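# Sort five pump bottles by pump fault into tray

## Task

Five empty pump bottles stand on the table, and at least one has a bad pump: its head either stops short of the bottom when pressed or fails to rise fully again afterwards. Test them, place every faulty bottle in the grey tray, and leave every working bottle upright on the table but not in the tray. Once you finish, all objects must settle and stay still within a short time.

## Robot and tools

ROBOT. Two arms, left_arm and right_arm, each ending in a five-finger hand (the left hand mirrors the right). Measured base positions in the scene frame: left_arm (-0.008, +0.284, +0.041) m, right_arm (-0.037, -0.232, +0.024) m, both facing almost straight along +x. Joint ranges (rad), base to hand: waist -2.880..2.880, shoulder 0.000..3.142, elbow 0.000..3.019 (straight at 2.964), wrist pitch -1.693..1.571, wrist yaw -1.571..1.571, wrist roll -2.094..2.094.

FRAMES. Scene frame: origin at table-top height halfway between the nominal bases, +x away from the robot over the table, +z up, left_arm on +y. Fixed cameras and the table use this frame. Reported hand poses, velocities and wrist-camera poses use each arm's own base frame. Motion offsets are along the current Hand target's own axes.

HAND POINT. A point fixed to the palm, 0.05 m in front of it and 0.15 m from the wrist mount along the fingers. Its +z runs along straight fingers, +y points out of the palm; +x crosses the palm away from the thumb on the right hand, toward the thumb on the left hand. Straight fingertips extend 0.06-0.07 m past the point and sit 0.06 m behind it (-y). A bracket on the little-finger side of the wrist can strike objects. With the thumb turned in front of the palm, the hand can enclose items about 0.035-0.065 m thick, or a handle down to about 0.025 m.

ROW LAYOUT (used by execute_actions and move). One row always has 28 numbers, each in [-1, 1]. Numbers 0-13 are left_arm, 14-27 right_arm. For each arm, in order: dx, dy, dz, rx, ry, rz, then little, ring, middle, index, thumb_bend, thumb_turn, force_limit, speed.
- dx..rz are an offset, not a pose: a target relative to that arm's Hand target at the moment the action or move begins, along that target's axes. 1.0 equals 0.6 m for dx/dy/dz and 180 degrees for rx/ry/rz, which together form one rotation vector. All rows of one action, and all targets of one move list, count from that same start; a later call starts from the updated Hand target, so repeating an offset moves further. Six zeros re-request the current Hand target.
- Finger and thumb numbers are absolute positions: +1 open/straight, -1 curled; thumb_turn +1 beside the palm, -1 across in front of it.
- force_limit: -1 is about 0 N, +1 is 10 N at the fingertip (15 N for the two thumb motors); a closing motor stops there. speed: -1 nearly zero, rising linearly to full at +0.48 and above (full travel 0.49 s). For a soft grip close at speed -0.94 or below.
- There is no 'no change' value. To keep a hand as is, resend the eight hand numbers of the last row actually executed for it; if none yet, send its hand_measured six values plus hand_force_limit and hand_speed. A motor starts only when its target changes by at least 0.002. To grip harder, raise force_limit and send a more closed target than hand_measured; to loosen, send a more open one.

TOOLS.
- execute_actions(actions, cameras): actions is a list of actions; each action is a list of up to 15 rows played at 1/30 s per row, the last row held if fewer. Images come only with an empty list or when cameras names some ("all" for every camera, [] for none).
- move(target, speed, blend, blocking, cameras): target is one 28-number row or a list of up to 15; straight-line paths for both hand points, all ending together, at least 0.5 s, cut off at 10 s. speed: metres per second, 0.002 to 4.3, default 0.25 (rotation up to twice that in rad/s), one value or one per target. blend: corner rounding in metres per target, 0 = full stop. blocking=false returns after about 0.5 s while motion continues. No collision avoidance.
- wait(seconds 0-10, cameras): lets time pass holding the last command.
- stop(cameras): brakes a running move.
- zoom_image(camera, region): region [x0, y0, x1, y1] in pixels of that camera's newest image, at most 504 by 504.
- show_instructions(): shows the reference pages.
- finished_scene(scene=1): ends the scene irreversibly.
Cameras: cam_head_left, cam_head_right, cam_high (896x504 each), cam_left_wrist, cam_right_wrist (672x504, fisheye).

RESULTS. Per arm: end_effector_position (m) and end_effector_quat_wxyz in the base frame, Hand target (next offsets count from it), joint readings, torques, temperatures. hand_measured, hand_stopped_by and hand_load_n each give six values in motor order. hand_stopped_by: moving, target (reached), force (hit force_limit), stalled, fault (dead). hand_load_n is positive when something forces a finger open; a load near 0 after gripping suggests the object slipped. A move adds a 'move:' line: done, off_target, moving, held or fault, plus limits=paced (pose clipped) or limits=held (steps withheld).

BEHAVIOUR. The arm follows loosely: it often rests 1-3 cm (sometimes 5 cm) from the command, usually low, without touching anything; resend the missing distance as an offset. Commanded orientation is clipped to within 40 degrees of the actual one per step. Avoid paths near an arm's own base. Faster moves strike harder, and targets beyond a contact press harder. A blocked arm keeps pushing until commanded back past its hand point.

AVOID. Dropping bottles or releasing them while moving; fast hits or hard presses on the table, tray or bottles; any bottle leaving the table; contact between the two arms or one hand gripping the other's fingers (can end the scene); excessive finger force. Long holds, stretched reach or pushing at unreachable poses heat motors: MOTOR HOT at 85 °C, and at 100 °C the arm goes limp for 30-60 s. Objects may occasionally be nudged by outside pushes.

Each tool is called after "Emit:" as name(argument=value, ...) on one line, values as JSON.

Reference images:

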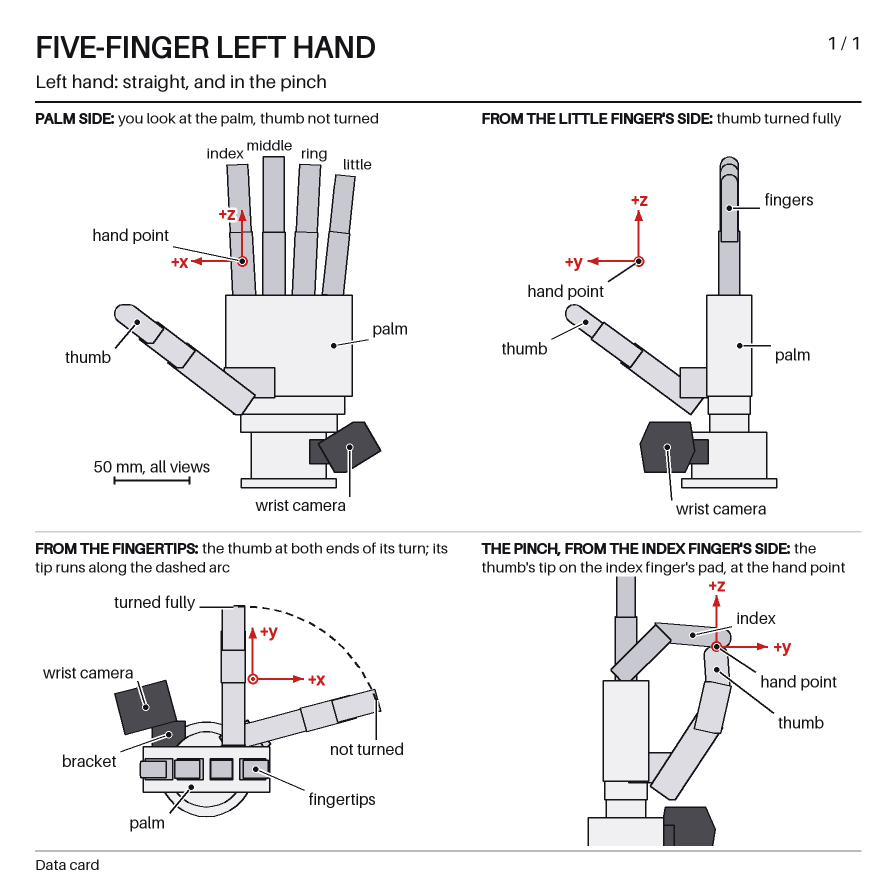

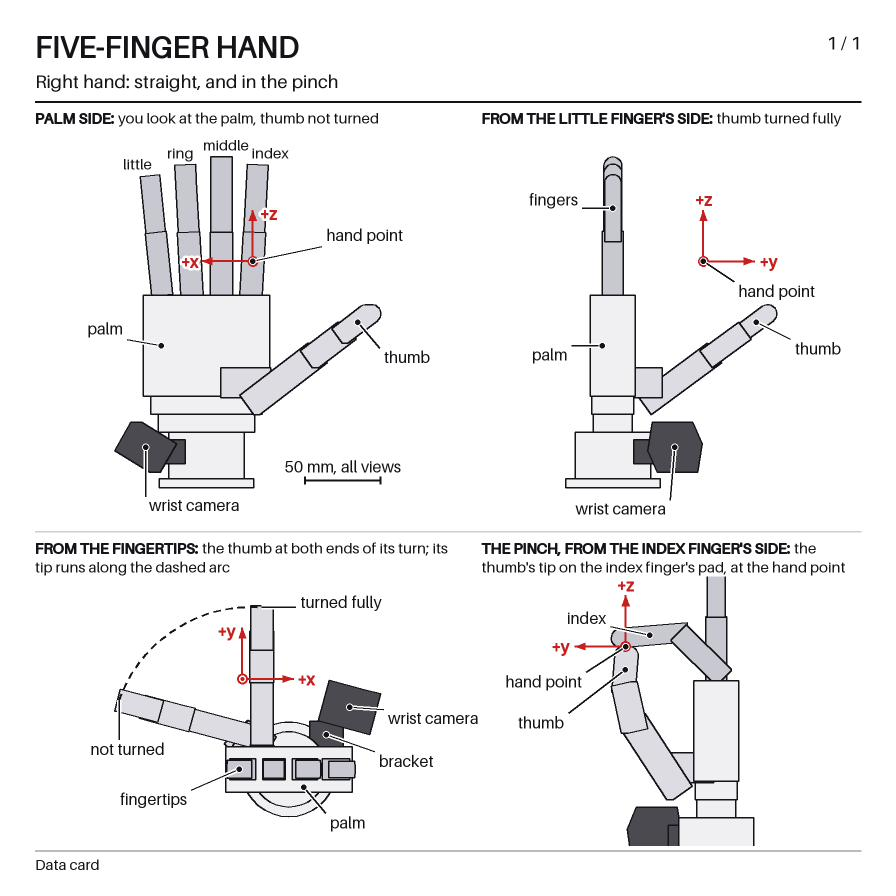

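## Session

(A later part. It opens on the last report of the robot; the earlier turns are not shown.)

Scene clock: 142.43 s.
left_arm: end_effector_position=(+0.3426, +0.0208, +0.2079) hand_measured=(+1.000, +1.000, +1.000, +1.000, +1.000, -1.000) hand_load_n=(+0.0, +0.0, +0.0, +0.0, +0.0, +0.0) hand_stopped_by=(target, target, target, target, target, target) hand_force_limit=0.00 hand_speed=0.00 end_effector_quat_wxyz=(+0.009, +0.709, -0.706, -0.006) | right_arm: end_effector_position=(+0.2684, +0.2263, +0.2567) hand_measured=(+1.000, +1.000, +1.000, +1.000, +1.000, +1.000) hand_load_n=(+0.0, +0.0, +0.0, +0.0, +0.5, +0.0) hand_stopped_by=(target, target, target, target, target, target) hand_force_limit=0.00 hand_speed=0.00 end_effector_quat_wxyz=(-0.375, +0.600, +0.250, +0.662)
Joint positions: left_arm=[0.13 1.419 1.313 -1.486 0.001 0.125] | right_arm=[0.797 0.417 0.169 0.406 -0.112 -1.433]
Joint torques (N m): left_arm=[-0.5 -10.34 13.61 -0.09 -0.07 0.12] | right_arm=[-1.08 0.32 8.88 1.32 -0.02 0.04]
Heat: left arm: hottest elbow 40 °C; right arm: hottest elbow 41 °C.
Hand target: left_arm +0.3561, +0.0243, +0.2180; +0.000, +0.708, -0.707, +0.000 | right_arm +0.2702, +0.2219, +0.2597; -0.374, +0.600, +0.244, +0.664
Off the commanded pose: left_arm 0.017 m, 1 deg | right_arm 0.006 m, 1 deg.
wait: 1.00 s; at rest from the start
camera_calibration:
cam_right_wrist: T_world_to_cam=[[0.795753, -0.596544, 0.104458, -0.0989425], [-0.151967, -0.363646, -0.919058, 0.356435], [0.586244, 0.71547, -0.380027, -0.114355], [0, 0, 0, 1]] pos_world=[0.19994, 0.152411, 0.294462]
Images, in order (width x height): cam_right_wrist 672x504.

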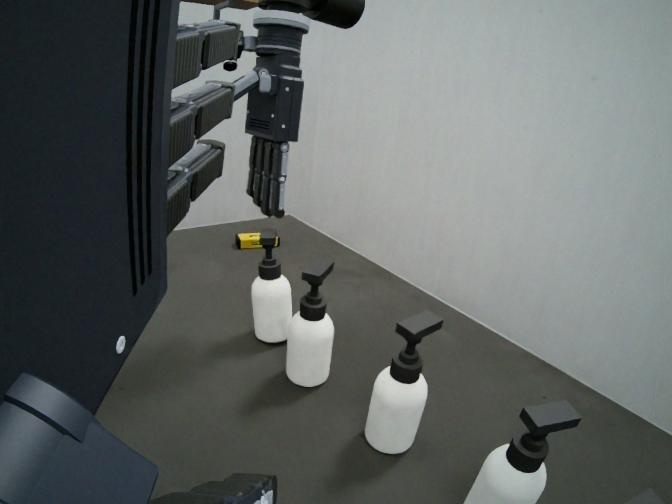

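Emit:
move(target=[[0,0,-0.0367,0,0,0,1,1,1,1,1,-1,0,0,0,0,0,0,0,0,1,1,1,1,1,1,0,0],[0.1557,0.0083,-0.0367,0,0,0,1,1,1,1,1,-1,0,0,0,0,0,0,0,0,1,1,1,1,1,1,0,0],[0.1557,0.0083,0.055,0,0,0,1,1,1,1,1,-1,0,0,0,0,0,0,0,0,1,1,1,1,1,1,0,0]], blend=[0.01,0.01,0], speed=0.1, cameras=["cam_left_wrist","cam_right_wrist"])

Emit:
zoom_image(camera="cam_left_wrist", region=[320, 0, 500, 240])

Emit:
zoom_image(camera="cam_right_wrist", region=[220, 200, 370, 360])

Scene clock: 150.30 s.
left_arm: end_effector_position=(+0.3513, -0.0660, +0.1932) hand_measured=(+1.000, +1.000, +1.000, +1.000, +1.000, -1.000) hand_load_n=(+0.0, +0.0, +0.5, +0.0, -0.5, +0.0) hand_stopped_by=(target, target, target, target, target, target) hand_force_limit=0.00 hand_speed=0.00 end_effector_quat_wxyz=(-0.003, +0.706, -0.708, +0.005) | right_arm: end_effector_position=(+0.2684, +0.2263, +0.2567) hand_measured=(+1.000, +1.000, +1.000, +1.000, +1.000, +1.000) hand_load_n=(+0.0, +0.0, +0.0, +0.0, +0.0, +0.0) hand_stopped_by=(target, target, target, target, target, target) hand_force_limit=0.00 hand_speed=0.00 end_effector_quat_wxyz=(-0.375, +0.600, +0.250, +0.662)
Joint positions: left_arm=[-0.084 1.419 1.28 -1.42 0.002 -0.081] | right_arm=[0.797 0.417 0.169 0.406 -0.112 -1.433]
Joint torques (N m): left_arm=[-1.32 -10.87 8.13 0.7 -0.08 -0.08] | right_arm=[-1.08 0.32 8.88 1.33 -0.02 0.05]
Heat: left arm: hottest elbow 41 °C; right arm: hottest elbow 40 °C.
Hand target: left_arm +0.3512, -0.0691, +0.1849; +0.000, +0.708, -0.707, +0.000 | right_arm +0.2702, +0.2219, +0.2597; -0.374, +0.600, +0.244, +0.664
Off the commanded pose: left_arm 0.009 m, 1 deg | right_arm 0.006 m, 1 deg.
move: done
camera_calibration:
cam_left_wrist: T_world_to_cam=[[0.973067, -0.228473, 0.0306743, -0.364201], [-0.214614, -0.849281, 0.482351, -0.0724125], [-0.0841533, -0.475943, -0.875441, 0.283349], [0, 0, 0, 1]] pos_world=[0.362696, -0.00985076, 0.294155]
cam_right_wrist: T_world_to_cam=[[0.795753, -0.596544, 0.104458, -0.0989425], [-0.151967, -0.363646, -0.919058, 0.356435], [0.586244, 0.71547, -0.380027, -0.114355], [0, 0, 0, 1]] pos_world=[0.19994, 0.152411, 0.294462]
Images, in order (width x height): cam_left_wrist 672x504, cam_right_wrist 672x504.

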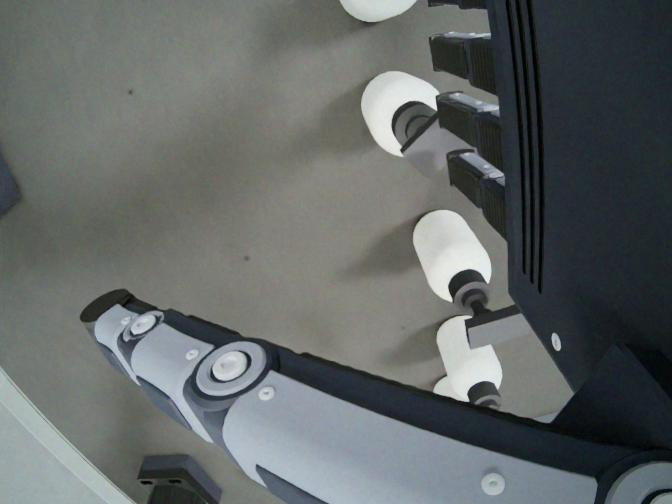

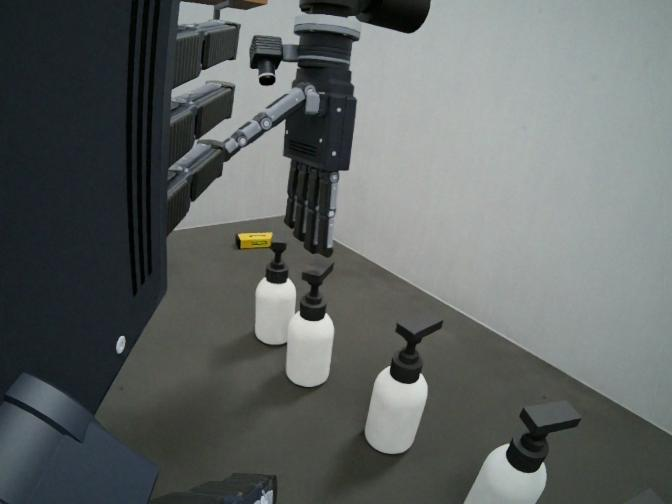

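Scaled by 2.100 from the camera's 672x504 image, which has a finer 960x720 frame.

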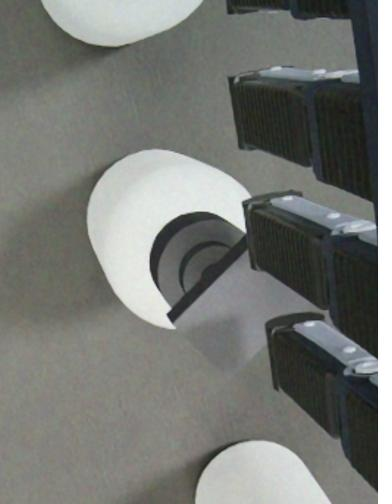

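Scaled by 3.150 from the camera's 672x504 image, which has a finer 960x720 frame.

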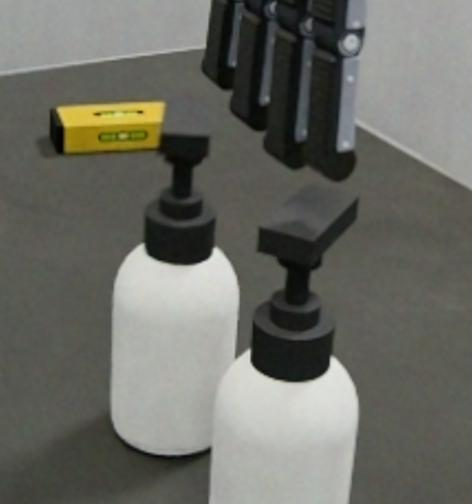

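Emit:
move(target=[0.005,0.003,0.042,0,0,0,1,1,1,1,1,-1,0,0,0,0,0,0,0,0,1,1,1,1,1,1,0,0], speed=0.05, cameras=["cam_right_wrist"])

Emit:
zoom_image(camera="cam_right_wrist", region=[220, 200, 370, 360])

Scene clock: 153.13 s.
left_arm: end_effector_position=(+0.3531, -0.0679, +0.1750) hand_measured=(+1.000, +1.000, +1.000, +1.000, +1.000, -1.000) hand_load_n=(+0.0, +0.0, -0.5, +0.0, +0.0, +0.0) hand_stopped_by=(target, target, target, target, target, target) hand_force_limit=0.00 hand_speed=0.00 end_effector_quat_wxyz=(-0.009, +0.707, -0.707, +0.011) | right_arm: end_effector_position=(+0.2684, +0.2263, +0.2567) hand_measured=(+1.000, +1.000, +1.000, +1.000, +1.000, +1.000) hand_load_n=(+0.0, +0.0, +0.0, -0.5, +0.0, +0.0) hand_stopped_by=(target, target, target, target, target, target) hand_force_limit=0.00 hand_speed=0.00 end_effector_quat_wxyz=(-0.375, +0.600, +0.250, +0.662)
Joint positions: left_arm=[-0.088 1.419 1.234 -1.356 0.001 -0.088] | right_arm=[0.797 0.417 0.169 0.406 -0.112 -1.433]
Joint torques (N m): left_arm=[-1.61 -10.11 6.97 0.94 -0.08 -0.07] | right_arm=[-1.08 0.26 8.9 1.32 -0.02 0.05]
Heat: left arm: hottest elbow 41 °C; right arm: hottest elbow 40 °C.
Hand target: left_arm +0.3494, -0.0721, +0.1597; +0.000, +0.708, -0.707, +0.000 | right_arm +0.2702, +0.2219, +0.2597; -0.374, +0.600, +0.244, +0.664
Off the commanded pose: left_arm 0.016 m, 2 deg | right_arm 0.006 m, 1 deg.
move: off_target (left_arm)
camera_calibration:
cam_right_wrist: T_world_to_cam=[[0.795753, -0.596544, 0.104458, -0.0989425], [-0.151967, -0.363646, -0.919058, 0.356435], [0.586244, 0.71547, -0.380027, -0.114355], [0, 0, 0, 1]] pos_world=[0.19994, 0.152411, 0.294462]
Images, in order (width x height): cam_right_wrist 672x504.

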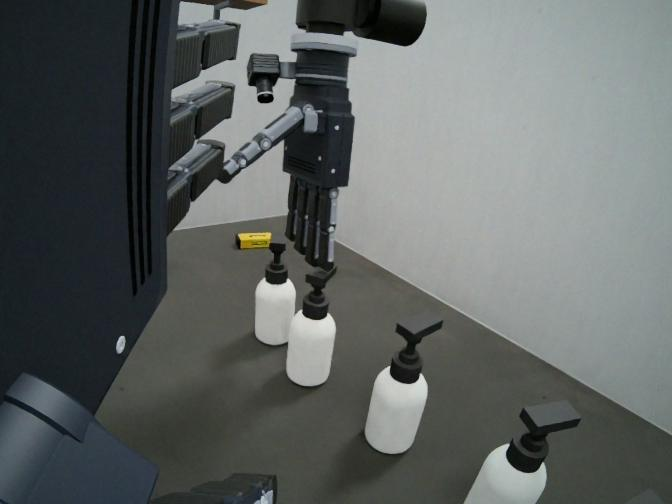

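Scaled by 3.150 from the camera's 672x504 image, which has a finer 960x720 frame.

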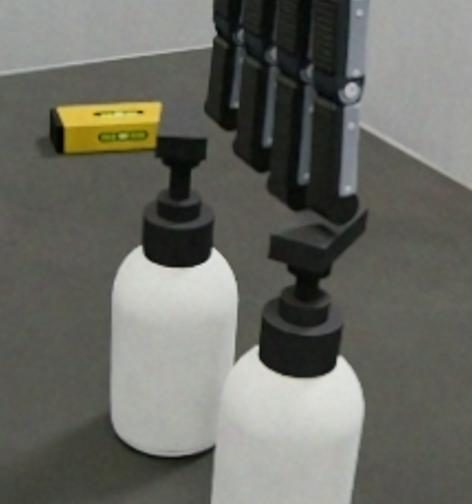

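Emit:
move(target=[0,0.010,0.015,0,0,0,1,1,1,1,1,-1,0,0,0,0,0,0,0,0,1,1,1,1,1,1,0,0], speed=0.05, cameras=["cam_right_wrist"])

Emit:
zoom_image(camera="cam_right_wrist", region=[220, 200, 370, 360])

Scene clock: 154.83 s.
left_arm: end_effector_position=(+0.3500, -0.0678, +0.1672) hand_measured=(+1.000, +1.000, +1.000, +1.000, +1.000, -1.000) hand_load_n=(+0.0, +0.0, -0.5, +0.0, -0.5, +0.0) hand_stopped_by=(target, target, target, target, target, target) hand_force_limit=0.00 hand_speed=0.00 end_effector_quat_wxyz=(-0.010, +0.707, -0.707, +0.012) | right_arm: end_effector_position=(+0.2684, +0.2263, +0.2567) hand_measured=(+1.000, +1.000, +1.000, +1.000, +1.000, +1.000) hand_load_n=(+0.0, +0.0, +0.0, +0.0, +0.0, +0.0) hand_stopped_by=(target, target, target, target, target, target) hand_force_limit=0.00 hand_speed=0.00 end_effector_quat_wxyz=(-0.375, +0.600, +0.250, +0.662)
Joint positions: left_arm=[-0.089 1.414 1.207 -1.334 0.001 -0.09] | right_arm=[0.797 0.417 0.169 0.406 -0.112 -1.433]
Joint torques (N m): left_arm=[-1.67 -10.4 6.23 0.99 -0.05 -0.07] | right_arm=[-1.08 0.32 8.88 1.33 -0.02 0.04]
Heat: left arm: hottest elbow 41 °C; right arm: hottest elbow 40 °C.
Hand target: left_arm +0.3435, -0.0720, +0.1508; +0.000, +0.708, -0.707, +0.000 | right_arm +0.2702, +0.2219, +0.2597; -0.374, +0.600, +0.244, +0.664
Off the commanded pose: left_arm 0.018 m, 2 deg | right_arm 0.006 m, 1 deg.
move: off_target (left_arm)
camera_calibration:
cam_right_wrist: T_world_to_cam=[[0.795753, -0.596544, 0.104458, -0.0989425], [-0.151967, -0.363646, -0.919058, 0.356435], [0.586244, 0.71547, -0.380027, -0.114355], [0, 0, 0, 1]] pos_world=[0.19994, 0.152411, 0.294462]
Images, in order (width x height): cam_right_wrist 672x504.

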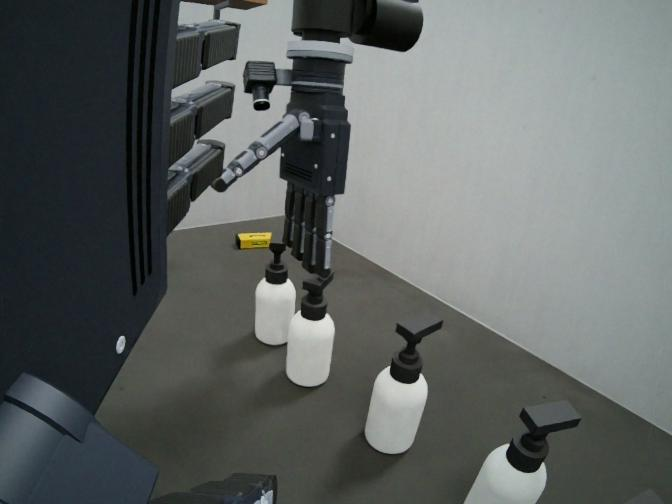

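Scaled by 3.150 from the camera's 672x504 image, which has a finer 960x720 frame.

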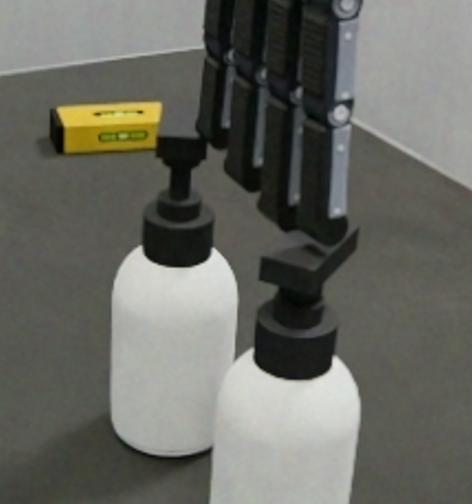

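Emit:
move(target=[0,0.004,0.012,0,0,0,1,1,1,1,1,-1,0,0,0,0,0,0,0,0,1,1,1,1,1,1,0,0], speed=0.05, cameras=["cam_right_wrist"])

Emit:
zoom_image(camera="cam_right_wrist", region=[220, 200, 370, 360])

Scene clock: 156.50 s.
left_arm: end_effector_position=(+0.3490, -0.0679, +0.1648) hand_measured=(+1.000, +1.000, +1.000, +1.000, +1.000, -1.000) hand_load_n=(-0.5, +0.0, -0.5, +0.0, +0.0, +0.0) hand_stopped_by=(target, target, target, target, target, target) hand_force_limit=0.00 hand_speed=0.00 end_effector_quat_wxyz=(-0.014, +0.707, -0.707, +0.017) | right_arm: end_effector_position=(+0.2684, +0.2263, +0.2567) hand_measured=(+1.000, +1.000, +1.000, +1.000, +1.000, +1.000) hand_load_n=(+0.0, +0.0, +0.0, -0.5, +0.0, +0.0) hand_stopped_by=(target, target, target, target, target, target) hand_force_limit=0.00 hand_speed=0.00 end_effector_quat_wxyz=(-0.375, +0.600, +0.250, +0.662)
Joint positions: left_arm=[-0.089 1.403 1.192 -1.316 0 -0.09] | right_arm=[0.797 0.417 0.169 0.406 -0.112 -1.433]
Joint torques (N m): left_arm=[-1.67 -9.41 5.76 0.98 -0.03 -0.07] | right_arm=[-1.08 0.32 8.9 1.32 -0.02 0.05]
Heat: left arm: hottest elbow 41 °C; right arm: hottest elbow 40 °C.
Hand target: left_arm +0.3410, -0.0721, +0.1436; +0.000, +0.707, -0.707, +0.000 | right_arm +0.2702, +0.2219, +0.2597; -0.374, +0.600, +0.244, +0.664
Off the commanded pose: left_arm 0.023 m, 3 deg | right_arm 0.006 m, 1 deg.
move: off_target (left_arm)
camera_calibration:
cam_right_wrist: T_world_to_cam=[[0.795753, -0.596544, 0.104458, -0.0989425], [-0.151967, -0.363646, -0.919058, 0.356435], [0.586244, 0.71547, -0.380027, -0.114355], [0, 0, 0, 1]] pos_world=[0.19994, 0.152411, 0.294462]
Images, in order (width x height): cam_right_wrist 672x504.

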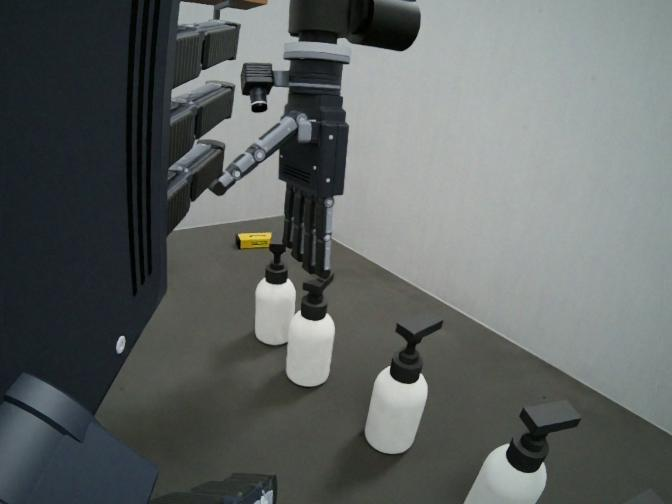

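Scaled by 3.150 from the camera's 672x504 image, which has a finer 960x720 frame.

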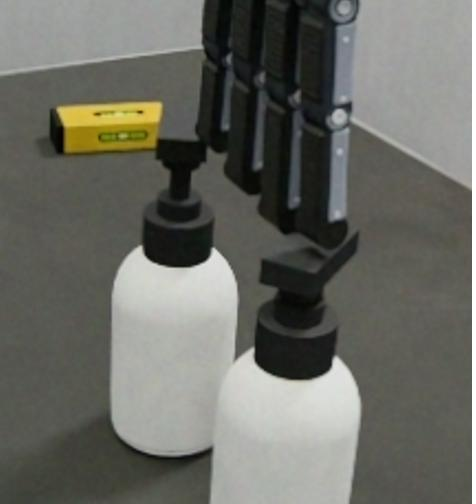

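Emit:
move(target=[0,-0.025,-0.12,0,0,0,1,1,1,1,1,-1,0,0,0,0,0,0,0,0,1,1,1,1,1,1,0,0], speed=0.1, cameras=["cam_right_wrist"])

Emit:
zoom_image(camera="cam_right_wrist", region=[220, 200, 370, 360])

Scene clock: 158.77 s.
left_arm: end_effector_position=(+0.3423, -0.0676, +0.2066) hand_measured=(+1.000, +1.000, +1.000, +1.000, +1.000, -1.000) hand_load_n=(+0.0, +0.0, +0.0, +0.0, +0.0, +0.0) hand_stopped_by=(target, target, target, target, target, target) hand_force_limit=0.00 hand_speed=0.00 end_effector_quat_wxyz=(+0.005, +0.707, -0.707, -0.006) | right_arm: end_effector_position=(+0.2684, +0.2263, +0.2567) hand_measured=(+1.000, +1.000, +1.000, +1.000, +1.000, +1.000) hand_load_n=(+0.0, +0.0, +0.0, +0.0, +0.0, +0.0) hand_stopped_by=(target, target, target, target, target, target) hand_force_limit=0.00 hand_speed=0.00 end_effector_quat_wxyz=(-0.375, +0.600, +0.250, +0.662)
Joint positions: left_arm=[-0.09 1.412 1.303 -1.479 0 -0.091] | right_arm=[0.797 0.417 0.169 0.406 -0.112 -1.433]
Joint torques (N m): left_arm=[-1.32 -9.93 13.56 -0.12 -0.01 -0.03] | right_arm=[-1.14 0.32 8.9 1.33 -0.02 0.04]
Heat: left arm: hottest elbow 41 °C; right arm: hottest elbow 40 °C.
Hand target: left_arm +0.3560, -0.0721, +0.2156; +0.000, +0.708, -0.707, +0.000 | right_arm +0.2702, +0.2219, +0.2597; -0.374, +0.600, +0.244, +0.664
Off the commanded pose: left_arm 0.017 m, 1 deg | right_arm 0.006 m, 1 deg.
move: off_target (left_arm)
camera_calibration:
cam_right_wrist: T_world_to_cam=[[0.795753, -0.596544, 0.104458, -0.0989425], [-0.151967, -0.363646, -0.919058, 0.356435], [0.586244, 0.71547, -0.380027, -0.114355], [0, 0, 0, 1]] pos_world=[0.19994, 0.152411, 0.294462]
Images, in order (width x height): cam_right_wrist 672x504.

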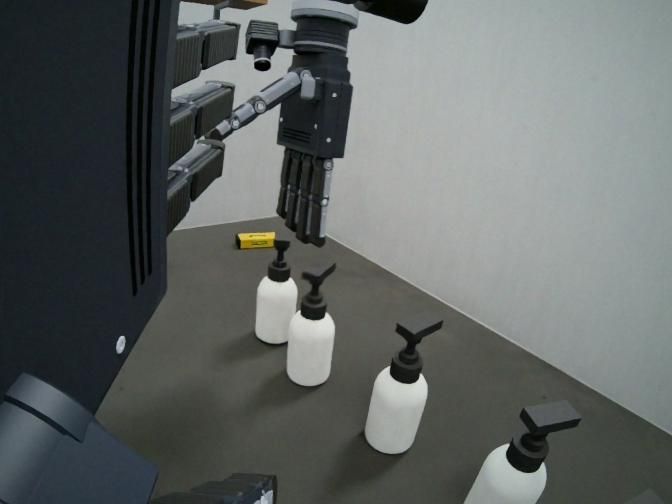

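Scaled by 3.150 from the camera's 672x504 image, which has a finer 960x720 frame.

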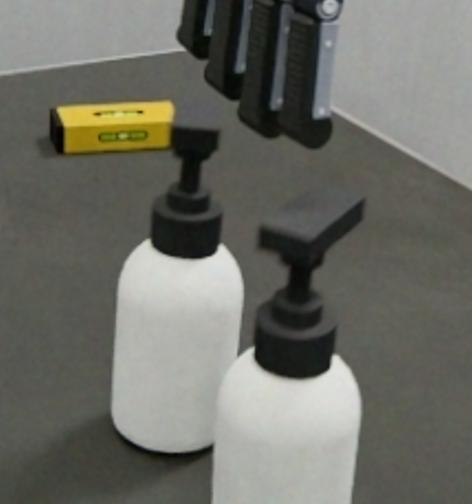

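Emit:
move(target=[[0,0,-0.05,0,0,0,1,1,1,1,1,-1,0,0,0.0272,0.0802,-0.103,0,0,0,1,1,1,1,1,1,0,0],[0.2167,-0.0267,-0.057,0,0,0,1,1,1,1,1,-1,0,0,0.0272,0.0802,-0.103,0,0,0,1,1,1,1,1,1,0,0],[0.2167,-0.0267,0.035,0,0,0,1,1,1,1,1,-1,0,0,0.0272,0.0802,-0.103,0,0,0,1,1,1,1,1,1,0,0]], blend=[0.01,0.01,0], speed=0.12, cameras=["cam_left_wrist","cam_right_wrist","cam_high"])

Emit:
zoom_image(camera="cam_left_wrist", region=[320, 0, 500, 240])

Emit:
zoom_image(camera="cam_right_wrist", region=[200, 200, 500, 480])

Scene clock: 165.50 s.
left_arm: end_effector_position=(+0.3712, -0.1993, +0.2067) hand_measured=(+1.000, +1.000, +1.000, +1.000, +1.000, -1.000) hand_load_n=(+0.0, +0.0, +0.0, +0.0, +0.0, +0.0) hand_stopped_by=(target, target, target, target, target, target) hand_force_limit=0.00 hand_speed=0.00 end_effector_quat_wxyz=(-0.003, +0.705, -0.709, +0.009) | right_arm: end_effector_position=(+0.2704, +0.1457, +0.2556) hand_measured=(+1.000, +1.000, +1.000, +1.000, +1.000, +1.000) hand_load_n=(+0.0, +0.0, +0.0, +0.0, +0.0, +0.0) hand_stopped_by=(target, target, target, target, target, target) hand_force_limit=0.00 hand_speed=0.00 end_effector_quat_wxyz=(-0.376, +0.601, +0.248, +0.660)
Joint positions: left_arm=[-0.371 1.54 1.447 -1.459 0.002 -0.365] | right_arm=[0.229 0.111 0.134 0.177 -0.671 -1.321]
Joint torques (N m): left_arm=[-1.14 -12.1 8.38 0.76 -0.06 -0.07] | right_arm=[-1.08 2.32 9.14 1.17 0.06 0.05]
Heat: left arm: hottest elbow 41 °C; right arm: hottest elbow 40 °C.
Hand target: left_arm +0.3722, -0.2021, +0.1946; +0.000, +0.708, -0.707, +0.000 | right_arm +0.2702, +0.1418, +0.2595; -0.374, +0.600, +0.243, +0.664
Off the commanded pose: left_arm 0.012 m, 1 deg | right_arm 0.006 m, 1 deg.
move: off_target (left_arm)
camera_calibration:
cam_left_wrist: T_world_to_cam=[[0.972247, -0.230879, 0.0378241, -0.416024], [-0.219777, -0.84588, 0.485988, -0.186004], [-0.0802095, -0.480813, -0.873147, 0.23055], [0, 0, 0, 1]] pos_world=[0.382091, -0.142537, 0.307436]
cam_right_wrist: T_world_to_cam=[[0.796253, -0.596722, 0.0995218, -0.147363], [-0.156072, -0.361563, -0.919192, 0.327314], [0.584485, 0.716377, -0.381027, -0.0576625], [0, 0, 0, 1]] pos_world=[0.202126, 0.0717181, 0.293559]
Images, in order (width x height): cam_high 896x504, cam_left_wrist 672x504, cam_right_wrist 672x504.

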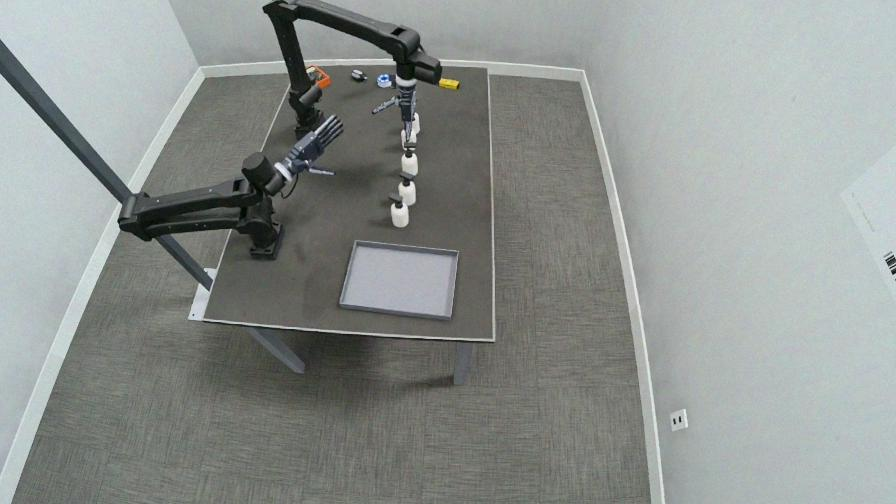

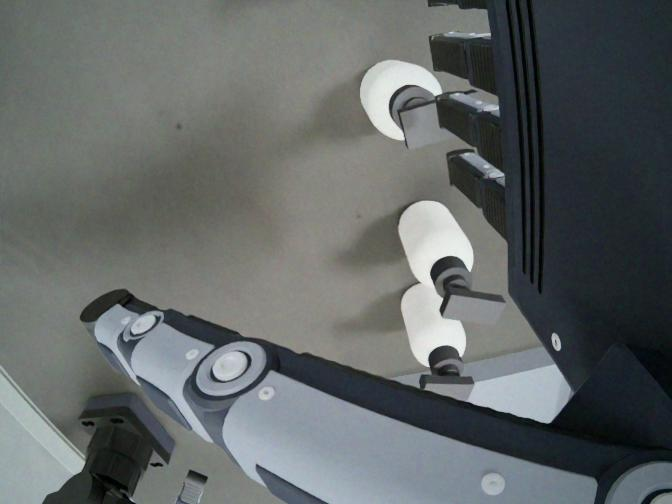

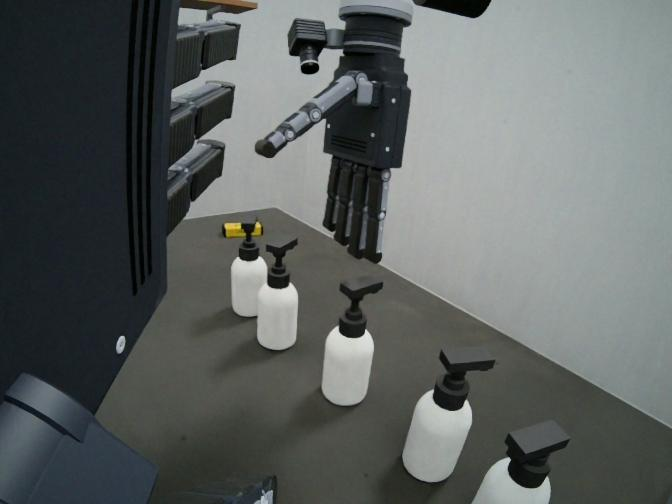

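Scaled by 2.100 from the camera's 672x504 image, which has a finer 960x720 frame.

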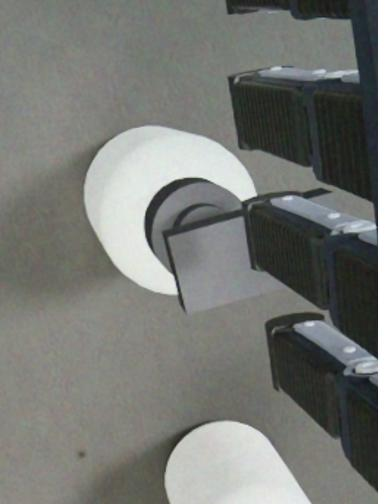

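Scaled by 1.680 from the camera's 672x504 image, which has a finer 960x720 frame.

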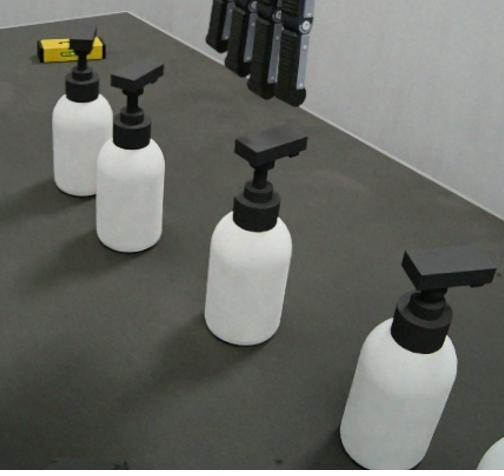

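Emit:
move(target=[0,0.004,0.055,0,0,0,1,1,1,1,1,-1,0,0,0,0,0,0,0,0,1,1,1,1,1,1,0,0], speed=0.06, cameras=["cam_right_wrist"])

Emit:
zoom_image(camera="cam_right_wrist", region=[200, 200, 500, 480])

Scene clock: 167.93 s.
left_arm: end_effector_position=(+0.3724, -0.1998, +0.1810) hand_measured=(+1.000, +1.000, +1.000, +1.000, +1.000, -1.000) hand_load_n=(+0.5, +0.0, -0.5, +0.0, +0.0, +0.0) hand_stopped_by=(target, target, target, target, target, target) hand_force_limit=0.00 hand_speed=0.00 end_effector_quat_wxyz=(-0.006, +0.706, -0.708, +0.016) | right_arm: end_effector_position=(+0.2704, +0.1457, +0.2556) hand_measured=(+1.000, +1.000, +1.000, +1.000, +1.000, +1.000) hand_load_n=(+0.0, +0.0, +0.0, +0.0, +0.0, +0.0) hand_stopped_by=(target, target, target, target, target, target) hand_force_limit=0.00 hand_speed=0.00 end_effector_quat_wxyz=(-0.376, +0.601, +0.248, +0.660)
Joint positions: left_arm=[-0.371 1.54 1.381 -1.377 0.002 -0.367] | right_arm=[0.229 0.111 0.134 0.177 -0.671 -1.321]
Joint torques (N m): left_arm=[-1.44 -11.4 7.2 0.91 -0.07 -0.08] | right_arm=[-1.08 2.32 9.14 1.17 0.06 0.04]
Heat: left arm: hottest elbow 41 °C; right arm: hottest elbow 40 °C.
Hand target: left_arm +0.3698, -0.2022, +0.1616; +0.000, +0.708, -0.707, +0.000 | right_arm +0.2702, +0.1418, +0.2595; -0.374, +0.600, +0.243, +0.664
Off the commanded pose: left_arm 0.020 m, 2 deg | right_arm 0.006 m, 1 deg.
move: off_target (left_arm)
camera_calibration:
cam_right_wrist: T_world_to_cam=[[0.796253, -0.596722, 0.0995218, -0.147363], [-0.156072, -0.361563, -0.919192, 0.327314], [0.584485, 0.716377, -0.381027, -0.0576625], [0, 0, 0, 1]] pos_world=[0.202126, 0.0717181, 0.293559]
Images, in order (width x height): cam_right_wrist 672x504.

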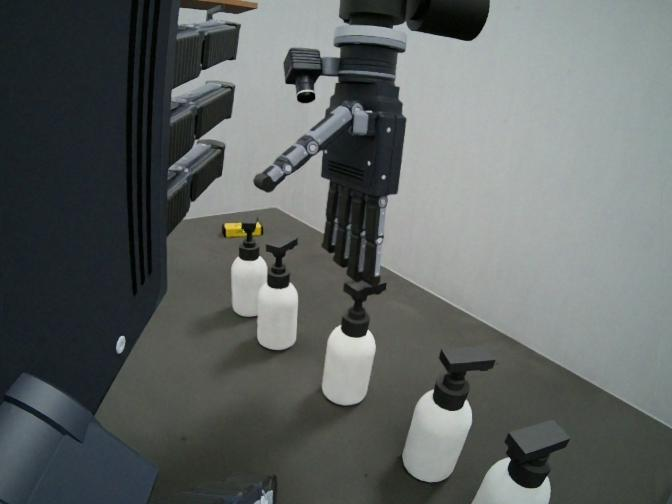

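Scaled by 1.680 from the camera's 672x504 image, which has a finer 960x720 frame.

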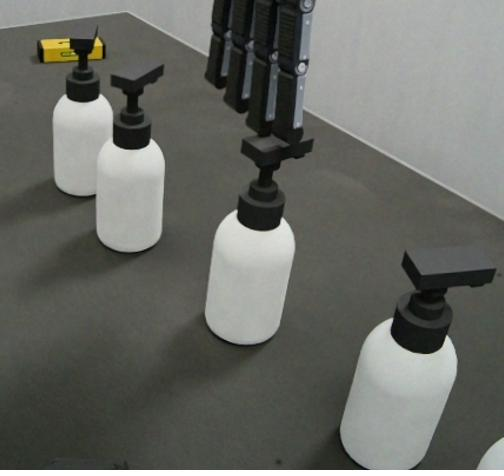

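Emit:
move(target=[0,0.012,0.013,0,0,0,1,1,1,1,1,-1,0,0,0,0,0,0,0,0,1,1,1,1,1,1,0,0], speed=0.05, cameras=["cam_right_wrist"])

Emit:
zoom_image(camera="cam_right_wrist", region=[200, 200, 500, 480])

Scene clock: 169.33 s.
left_arm: end_effector_position=(+0.3697, -0.1990, +0.1780) hand_measured=(+1.000, +1.000, +1.000, +1.000, +1.000, -1.000) hand_load_n=(+0.0, +0.0, -1.0, +0.0, +0.0, +0.0) hand_stopped_by=(target, target, target, target, target, target) hand_force_limit=0.00 hand_speed=0.00 end_effector_quat_wxyz=(-0.008, +0.707, -0.707, +0.021) | right_arm: end_effector_position=(+0.2704, +0.1457, +0.2556) hand_measured=(+1.000, +1.000, +1.000, +1.000, +1.000, +1.000) hand_load_n=(+0.0, +0.0, +0.0, +0.0, +0.0, +0.0) hand_stopped_by=(target, target, target, target, target, target) hand_force_limit=0.00 hand_speed=0.00 end_effector_quat_wxyz=(-0.376, +0.601, +0.248, +0.660)
Joint positions: left_arm=[-0.371 1.527 1.359 -1.358 0.002 -0.372] | right_arm=[0.229 0.111 0.134 0.177 -0.671 -1.321]
Joint torques (N m): left_arm=[-1.73 -11.28 5.97 1.1 -0.07 -0.09] | right_arm=[-1.08 2.32 9.14 1.17 0.07 0.05]
Heat: left arm: hottest elbow 41 °C; right arm: hottest elbow 41 °C.
Hand target: left_arm +0.3625, -0.2021, +0.1537; +0.000, +0.708, -0.707, +0.000 | right_arm +0.2702, +0.1418, +0.2595; -0.374, +0.600, +0.243, +0.664
Off the commanded pose: left_arm 0.025 m, 3 deg | right_arm 0.006 m, 1 deg.
move: off_target (left_arm)
camera_calibration:
cam_right_wrist: T_world_to_cam=[[0.796253, -0.596722, 0.0995218, -0.147363], [-0.156072, -0.361563, -0.919192, 0.327314], [0.584485, 0.716377, -0.381027, -0.0576625], [0, 0, 0, 1]] pos_world=[0.202126, 0.0717181, 0.293559]
Images, in order (width x height): cam_right_wrist 672x504.

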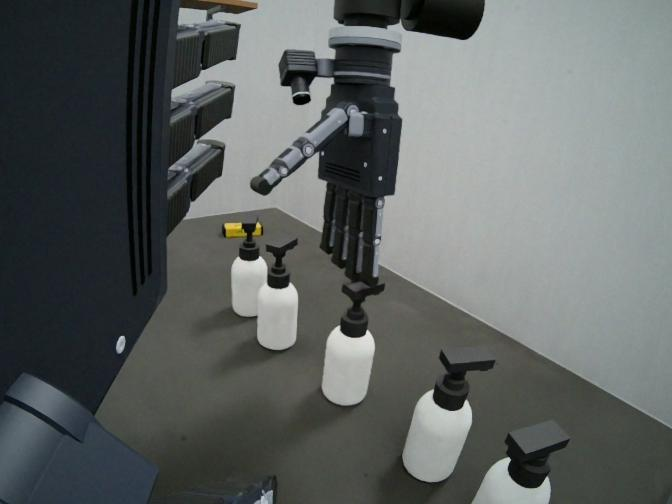

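Scaled by 1.680 from the camera's 672x504 image, which has a finer 960x720 frame.

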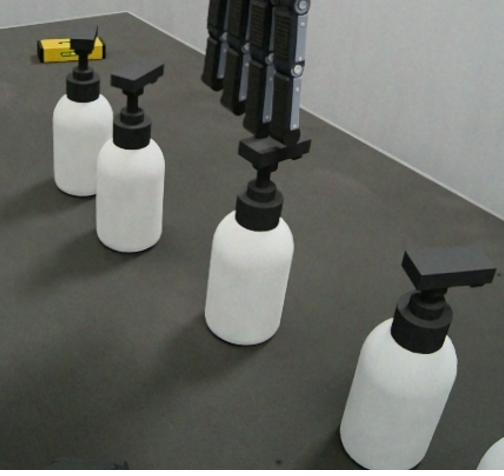

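Emit:
move(target=[0,0.006,0.012,0,0,0,1,1,1,1,1,-1,0,0,0,0,0,0,0,0,1,1,1,1,1,1,0,0], speed=0.05, cameras=["cam_right_wrist"])

Emit:
zoom_image(camera="cam_right_wrist", region=[260, 230, 440, 420])

Scene clock: 171.13 s.
left_arm: end_effector_position=(+0.3680, -0.1990, +0.1766) hand_measured=(+1.000, +1.000, +1.000, +1.000, +1.000, -1.000) hand_load_n=(+0.0, +0.0, -0.5, +0.0, -0.5, +0.0) hand_stopped_by=(target, target, target, target, target, target) hand_force_limit=0.00 hand_speed=0.00 end_effector_quat_wxyz=(-0.011, +0.708, -0.706, +0.028) | right_arm: end_effector_position=(+0.2704, +0.1457, +0.2556) hand_measured=(+1.000, +1.000, +1.000, +1.000, +1.000, +1.000) hand_load_n=(+0.0, +0.0, -0.5, +0.0, +0.0, +0.0) hand_stopped_by=(target, target, target, target, target, target) hand_force_limit=0.00 hand_speed=0.00 end_effector_quat_wxyz=(-0.376, +0.601, +0.248, +0.660)
Joint positions: left_arm=[-0.372 1.513 1.34 -1.339 0.002 -0.375] | right_arm=[0.229 0.111 0.134 0.177 -0.671 -1.321]
Joint torques (N m): left_arm=[-1.85 -10.23 5.46 1.11 -0.08 -0.09] | right_arm=[-1.08 2.32 9.14 1.17 0.06 0.04]
Heat: left arm: hottest elbow 41 °C; right arm: hottest elbow 41 °C.
Hand target: left_arm +0.3590, -0.2021, +0.1466; +0.000, +0.708, -0.707, +0.000 | right_arm +0.2702, +0.1418, +0.2595; -0.374, +0.600, +0.243, +0.664
Off the commanded pose: left_arm 0.032 m, 3 deg | right_arm 0.006 m, 1 deg.
move: off_target (left_arm)
camera_calibration:
cam_right_wrist: T_world_to_cam=[[0.796253, -0.596722, 0.0995218, -0.147363], [-0.156072, -0.361563, -0.919192, 0.327314], [0.584485, 0.716377, -0.381027, -0.0576625], [0, 0, 0, 1]] pos_world=[0.202126, 0.0717181, 0.293559]
Images, in order (width x height): cam_right_wrist 672x504.

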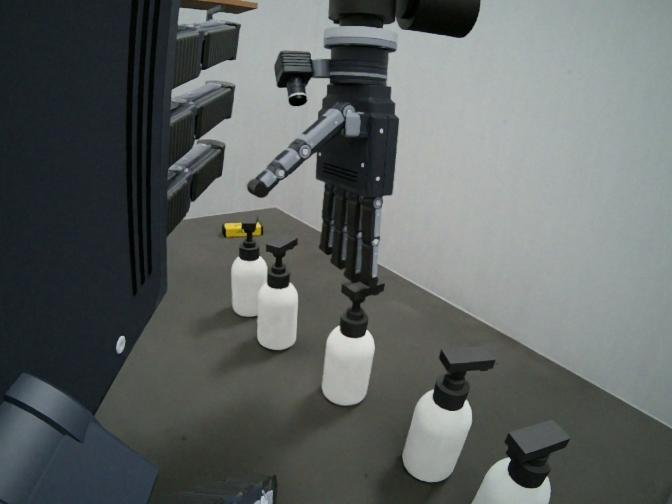

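Scaled by 2.653 from the camera's 672x504 image, which has a finer 960x720 frame.

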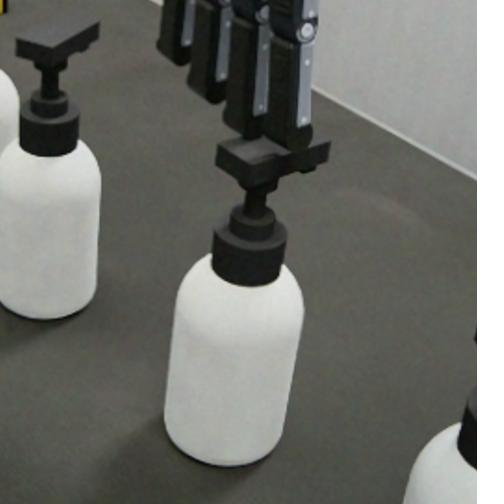

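Emit:
move(target=[[0,-0.03,-0.19,0,0,0,1,1,1,1,1,-1,0,0,0.09,0.108,-0.1,-0.318,-0.089,0.258,1,1,1,1,1,1,0,0],[0,-0.03,-0.19,0,0,0,1,1,1,1,1,-1,0,0,0.179,0.2155,-0.195,-0.6356,-0.1777,0.5169,1,1,1,1,1,1,0,0]], blend=[0.03,0], speed=0.15, cameras=["all"])

Scene clock: 220.03 s.
left_arm: end_effector_position=(+0.3642, -0.1975, +0.2532) hand_measured=(+1.000, +1.000, +1.000, +1.000, +1.000, -1.000) hand_load_n=(+0.0, +0.0, +0.0, +0.0, +0.0, +0.0) hand_stopped_by=(target, target, target, target, target, target) hand_force_limit=0.00 hand_speed=0.00 end_effector_quat_wxyz=(+0.004, +0.708, -0.706, -0.007) | right_arm: end_effector_position=(+0.2930, -0.0435, +0.3184) hand_measured=(+1.000, +1.000, +1.000, +1.000, +1.000, +1.000) hand_load_n=(+0.0, +0.0, +0.0, +0.0, +0.0, +0.0) hand_stopped_by=(target, target, target, target, target, target) hand_force_limit=0.00 hand_speed=0.00 end_effector_quat_wxyz=(-0.033, +0.714, -0.698, +0.048)
Joint positions: left_arm=[-0.372 1.54 1.565 -1.611 0.002 -0.375] | right_arm=[-0.205 1.223 1.441 -1.672 -0.005 -0.227]
Joint torques (N m): left_arm=[-0.73 -11.81 13.83 -0.09 -0.05 0.07] | right_arm=[-1.03 -6.53 10.88 -0.38 -0.05 0.07]
Motor temperatures (°C): left_arm=[30 28 39 31 32 29] | right_arm=[36 32 43 31 31 34]
Heat: left arm: hottest elbow 39 °C; right arm: hottest elbow 43 °C.
Hand target: left_arm +0.3770, -0.2020, +0.2605; +0.000, +0.708, -0.707, +0.000 | right_arm +0.3002, -0.0482, +0.3298; +0.000, +0.707, -0.707, -0.001
Off the commanded pose: left_arm 0.016 m, 1 deg | right_arm 0.014 m, 7 deg.
joint sent to its limit (right arm) — joint 4 (wrist pitch), lower limit. The joint targets are off in orientation, not in position.
move: off_target (left_arm, right_arm)
camera_calibration:
cam_left_wrist: T_world_to_cam=[[0.974827, -0.222932, 0.0037339, -0.401388], [-0.197077, -0.853695, 0.482042, -0.217461], [-0.104275, -0.470644, -0.87614, 0.282926], [0, 0, 0, 1]] pos_world=[0.377929, -0.141971, 0.354206]
cam_right_wrist: T_world_to_cam=[[-0.960089, -0.242321, -0.139679, 0.321605], [-0.279691, 0.834562, 0.474636, -0.0353758], [0.00155643, 0.494759, -0.869029, 0.405054], [0, 0, 0, 1]] pos_world=[0.298244, -0.0929492, 0.413715]

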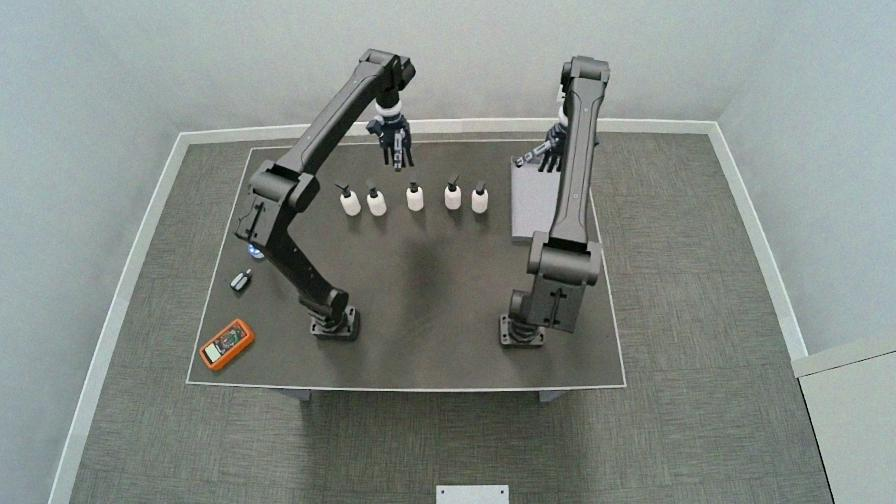

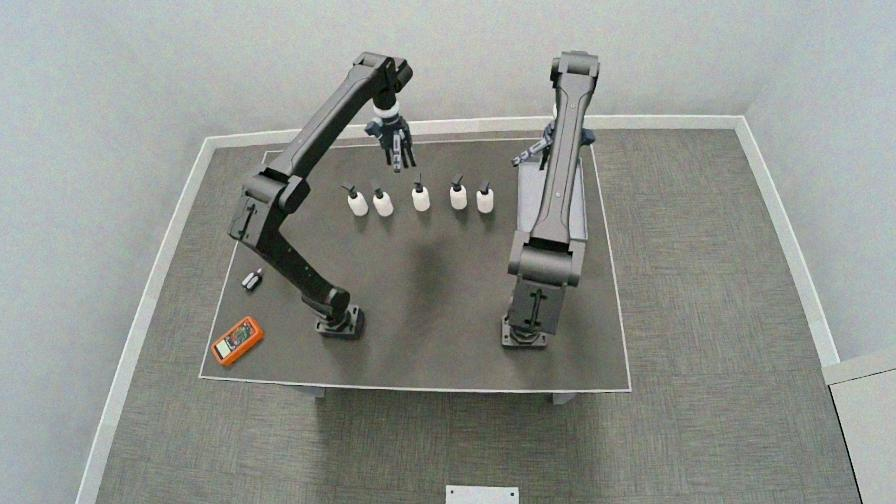

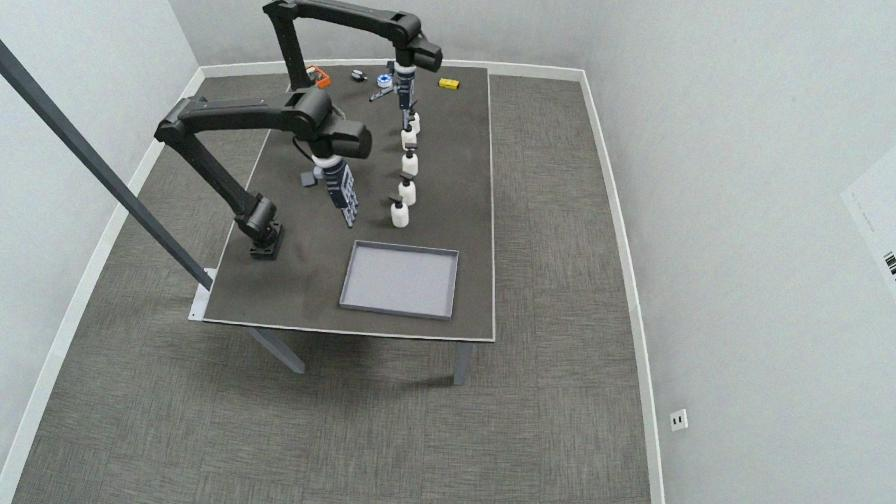

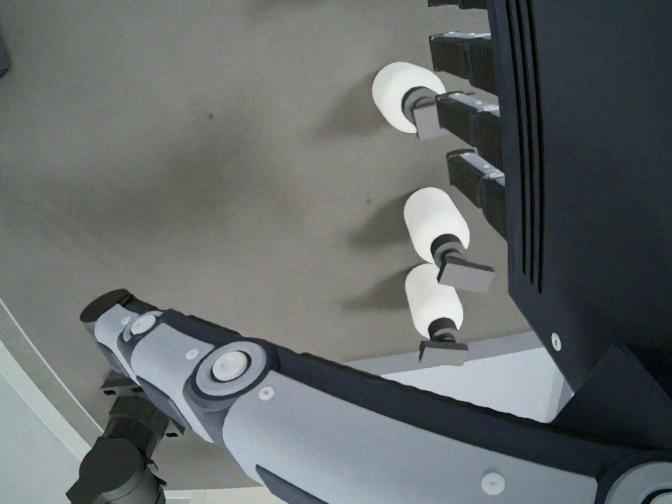

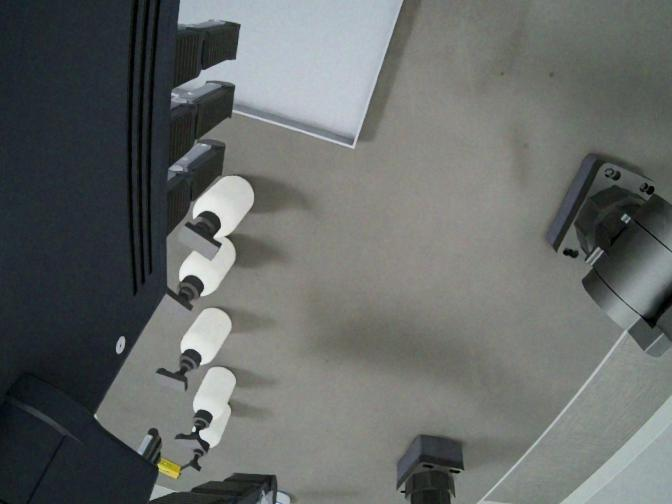

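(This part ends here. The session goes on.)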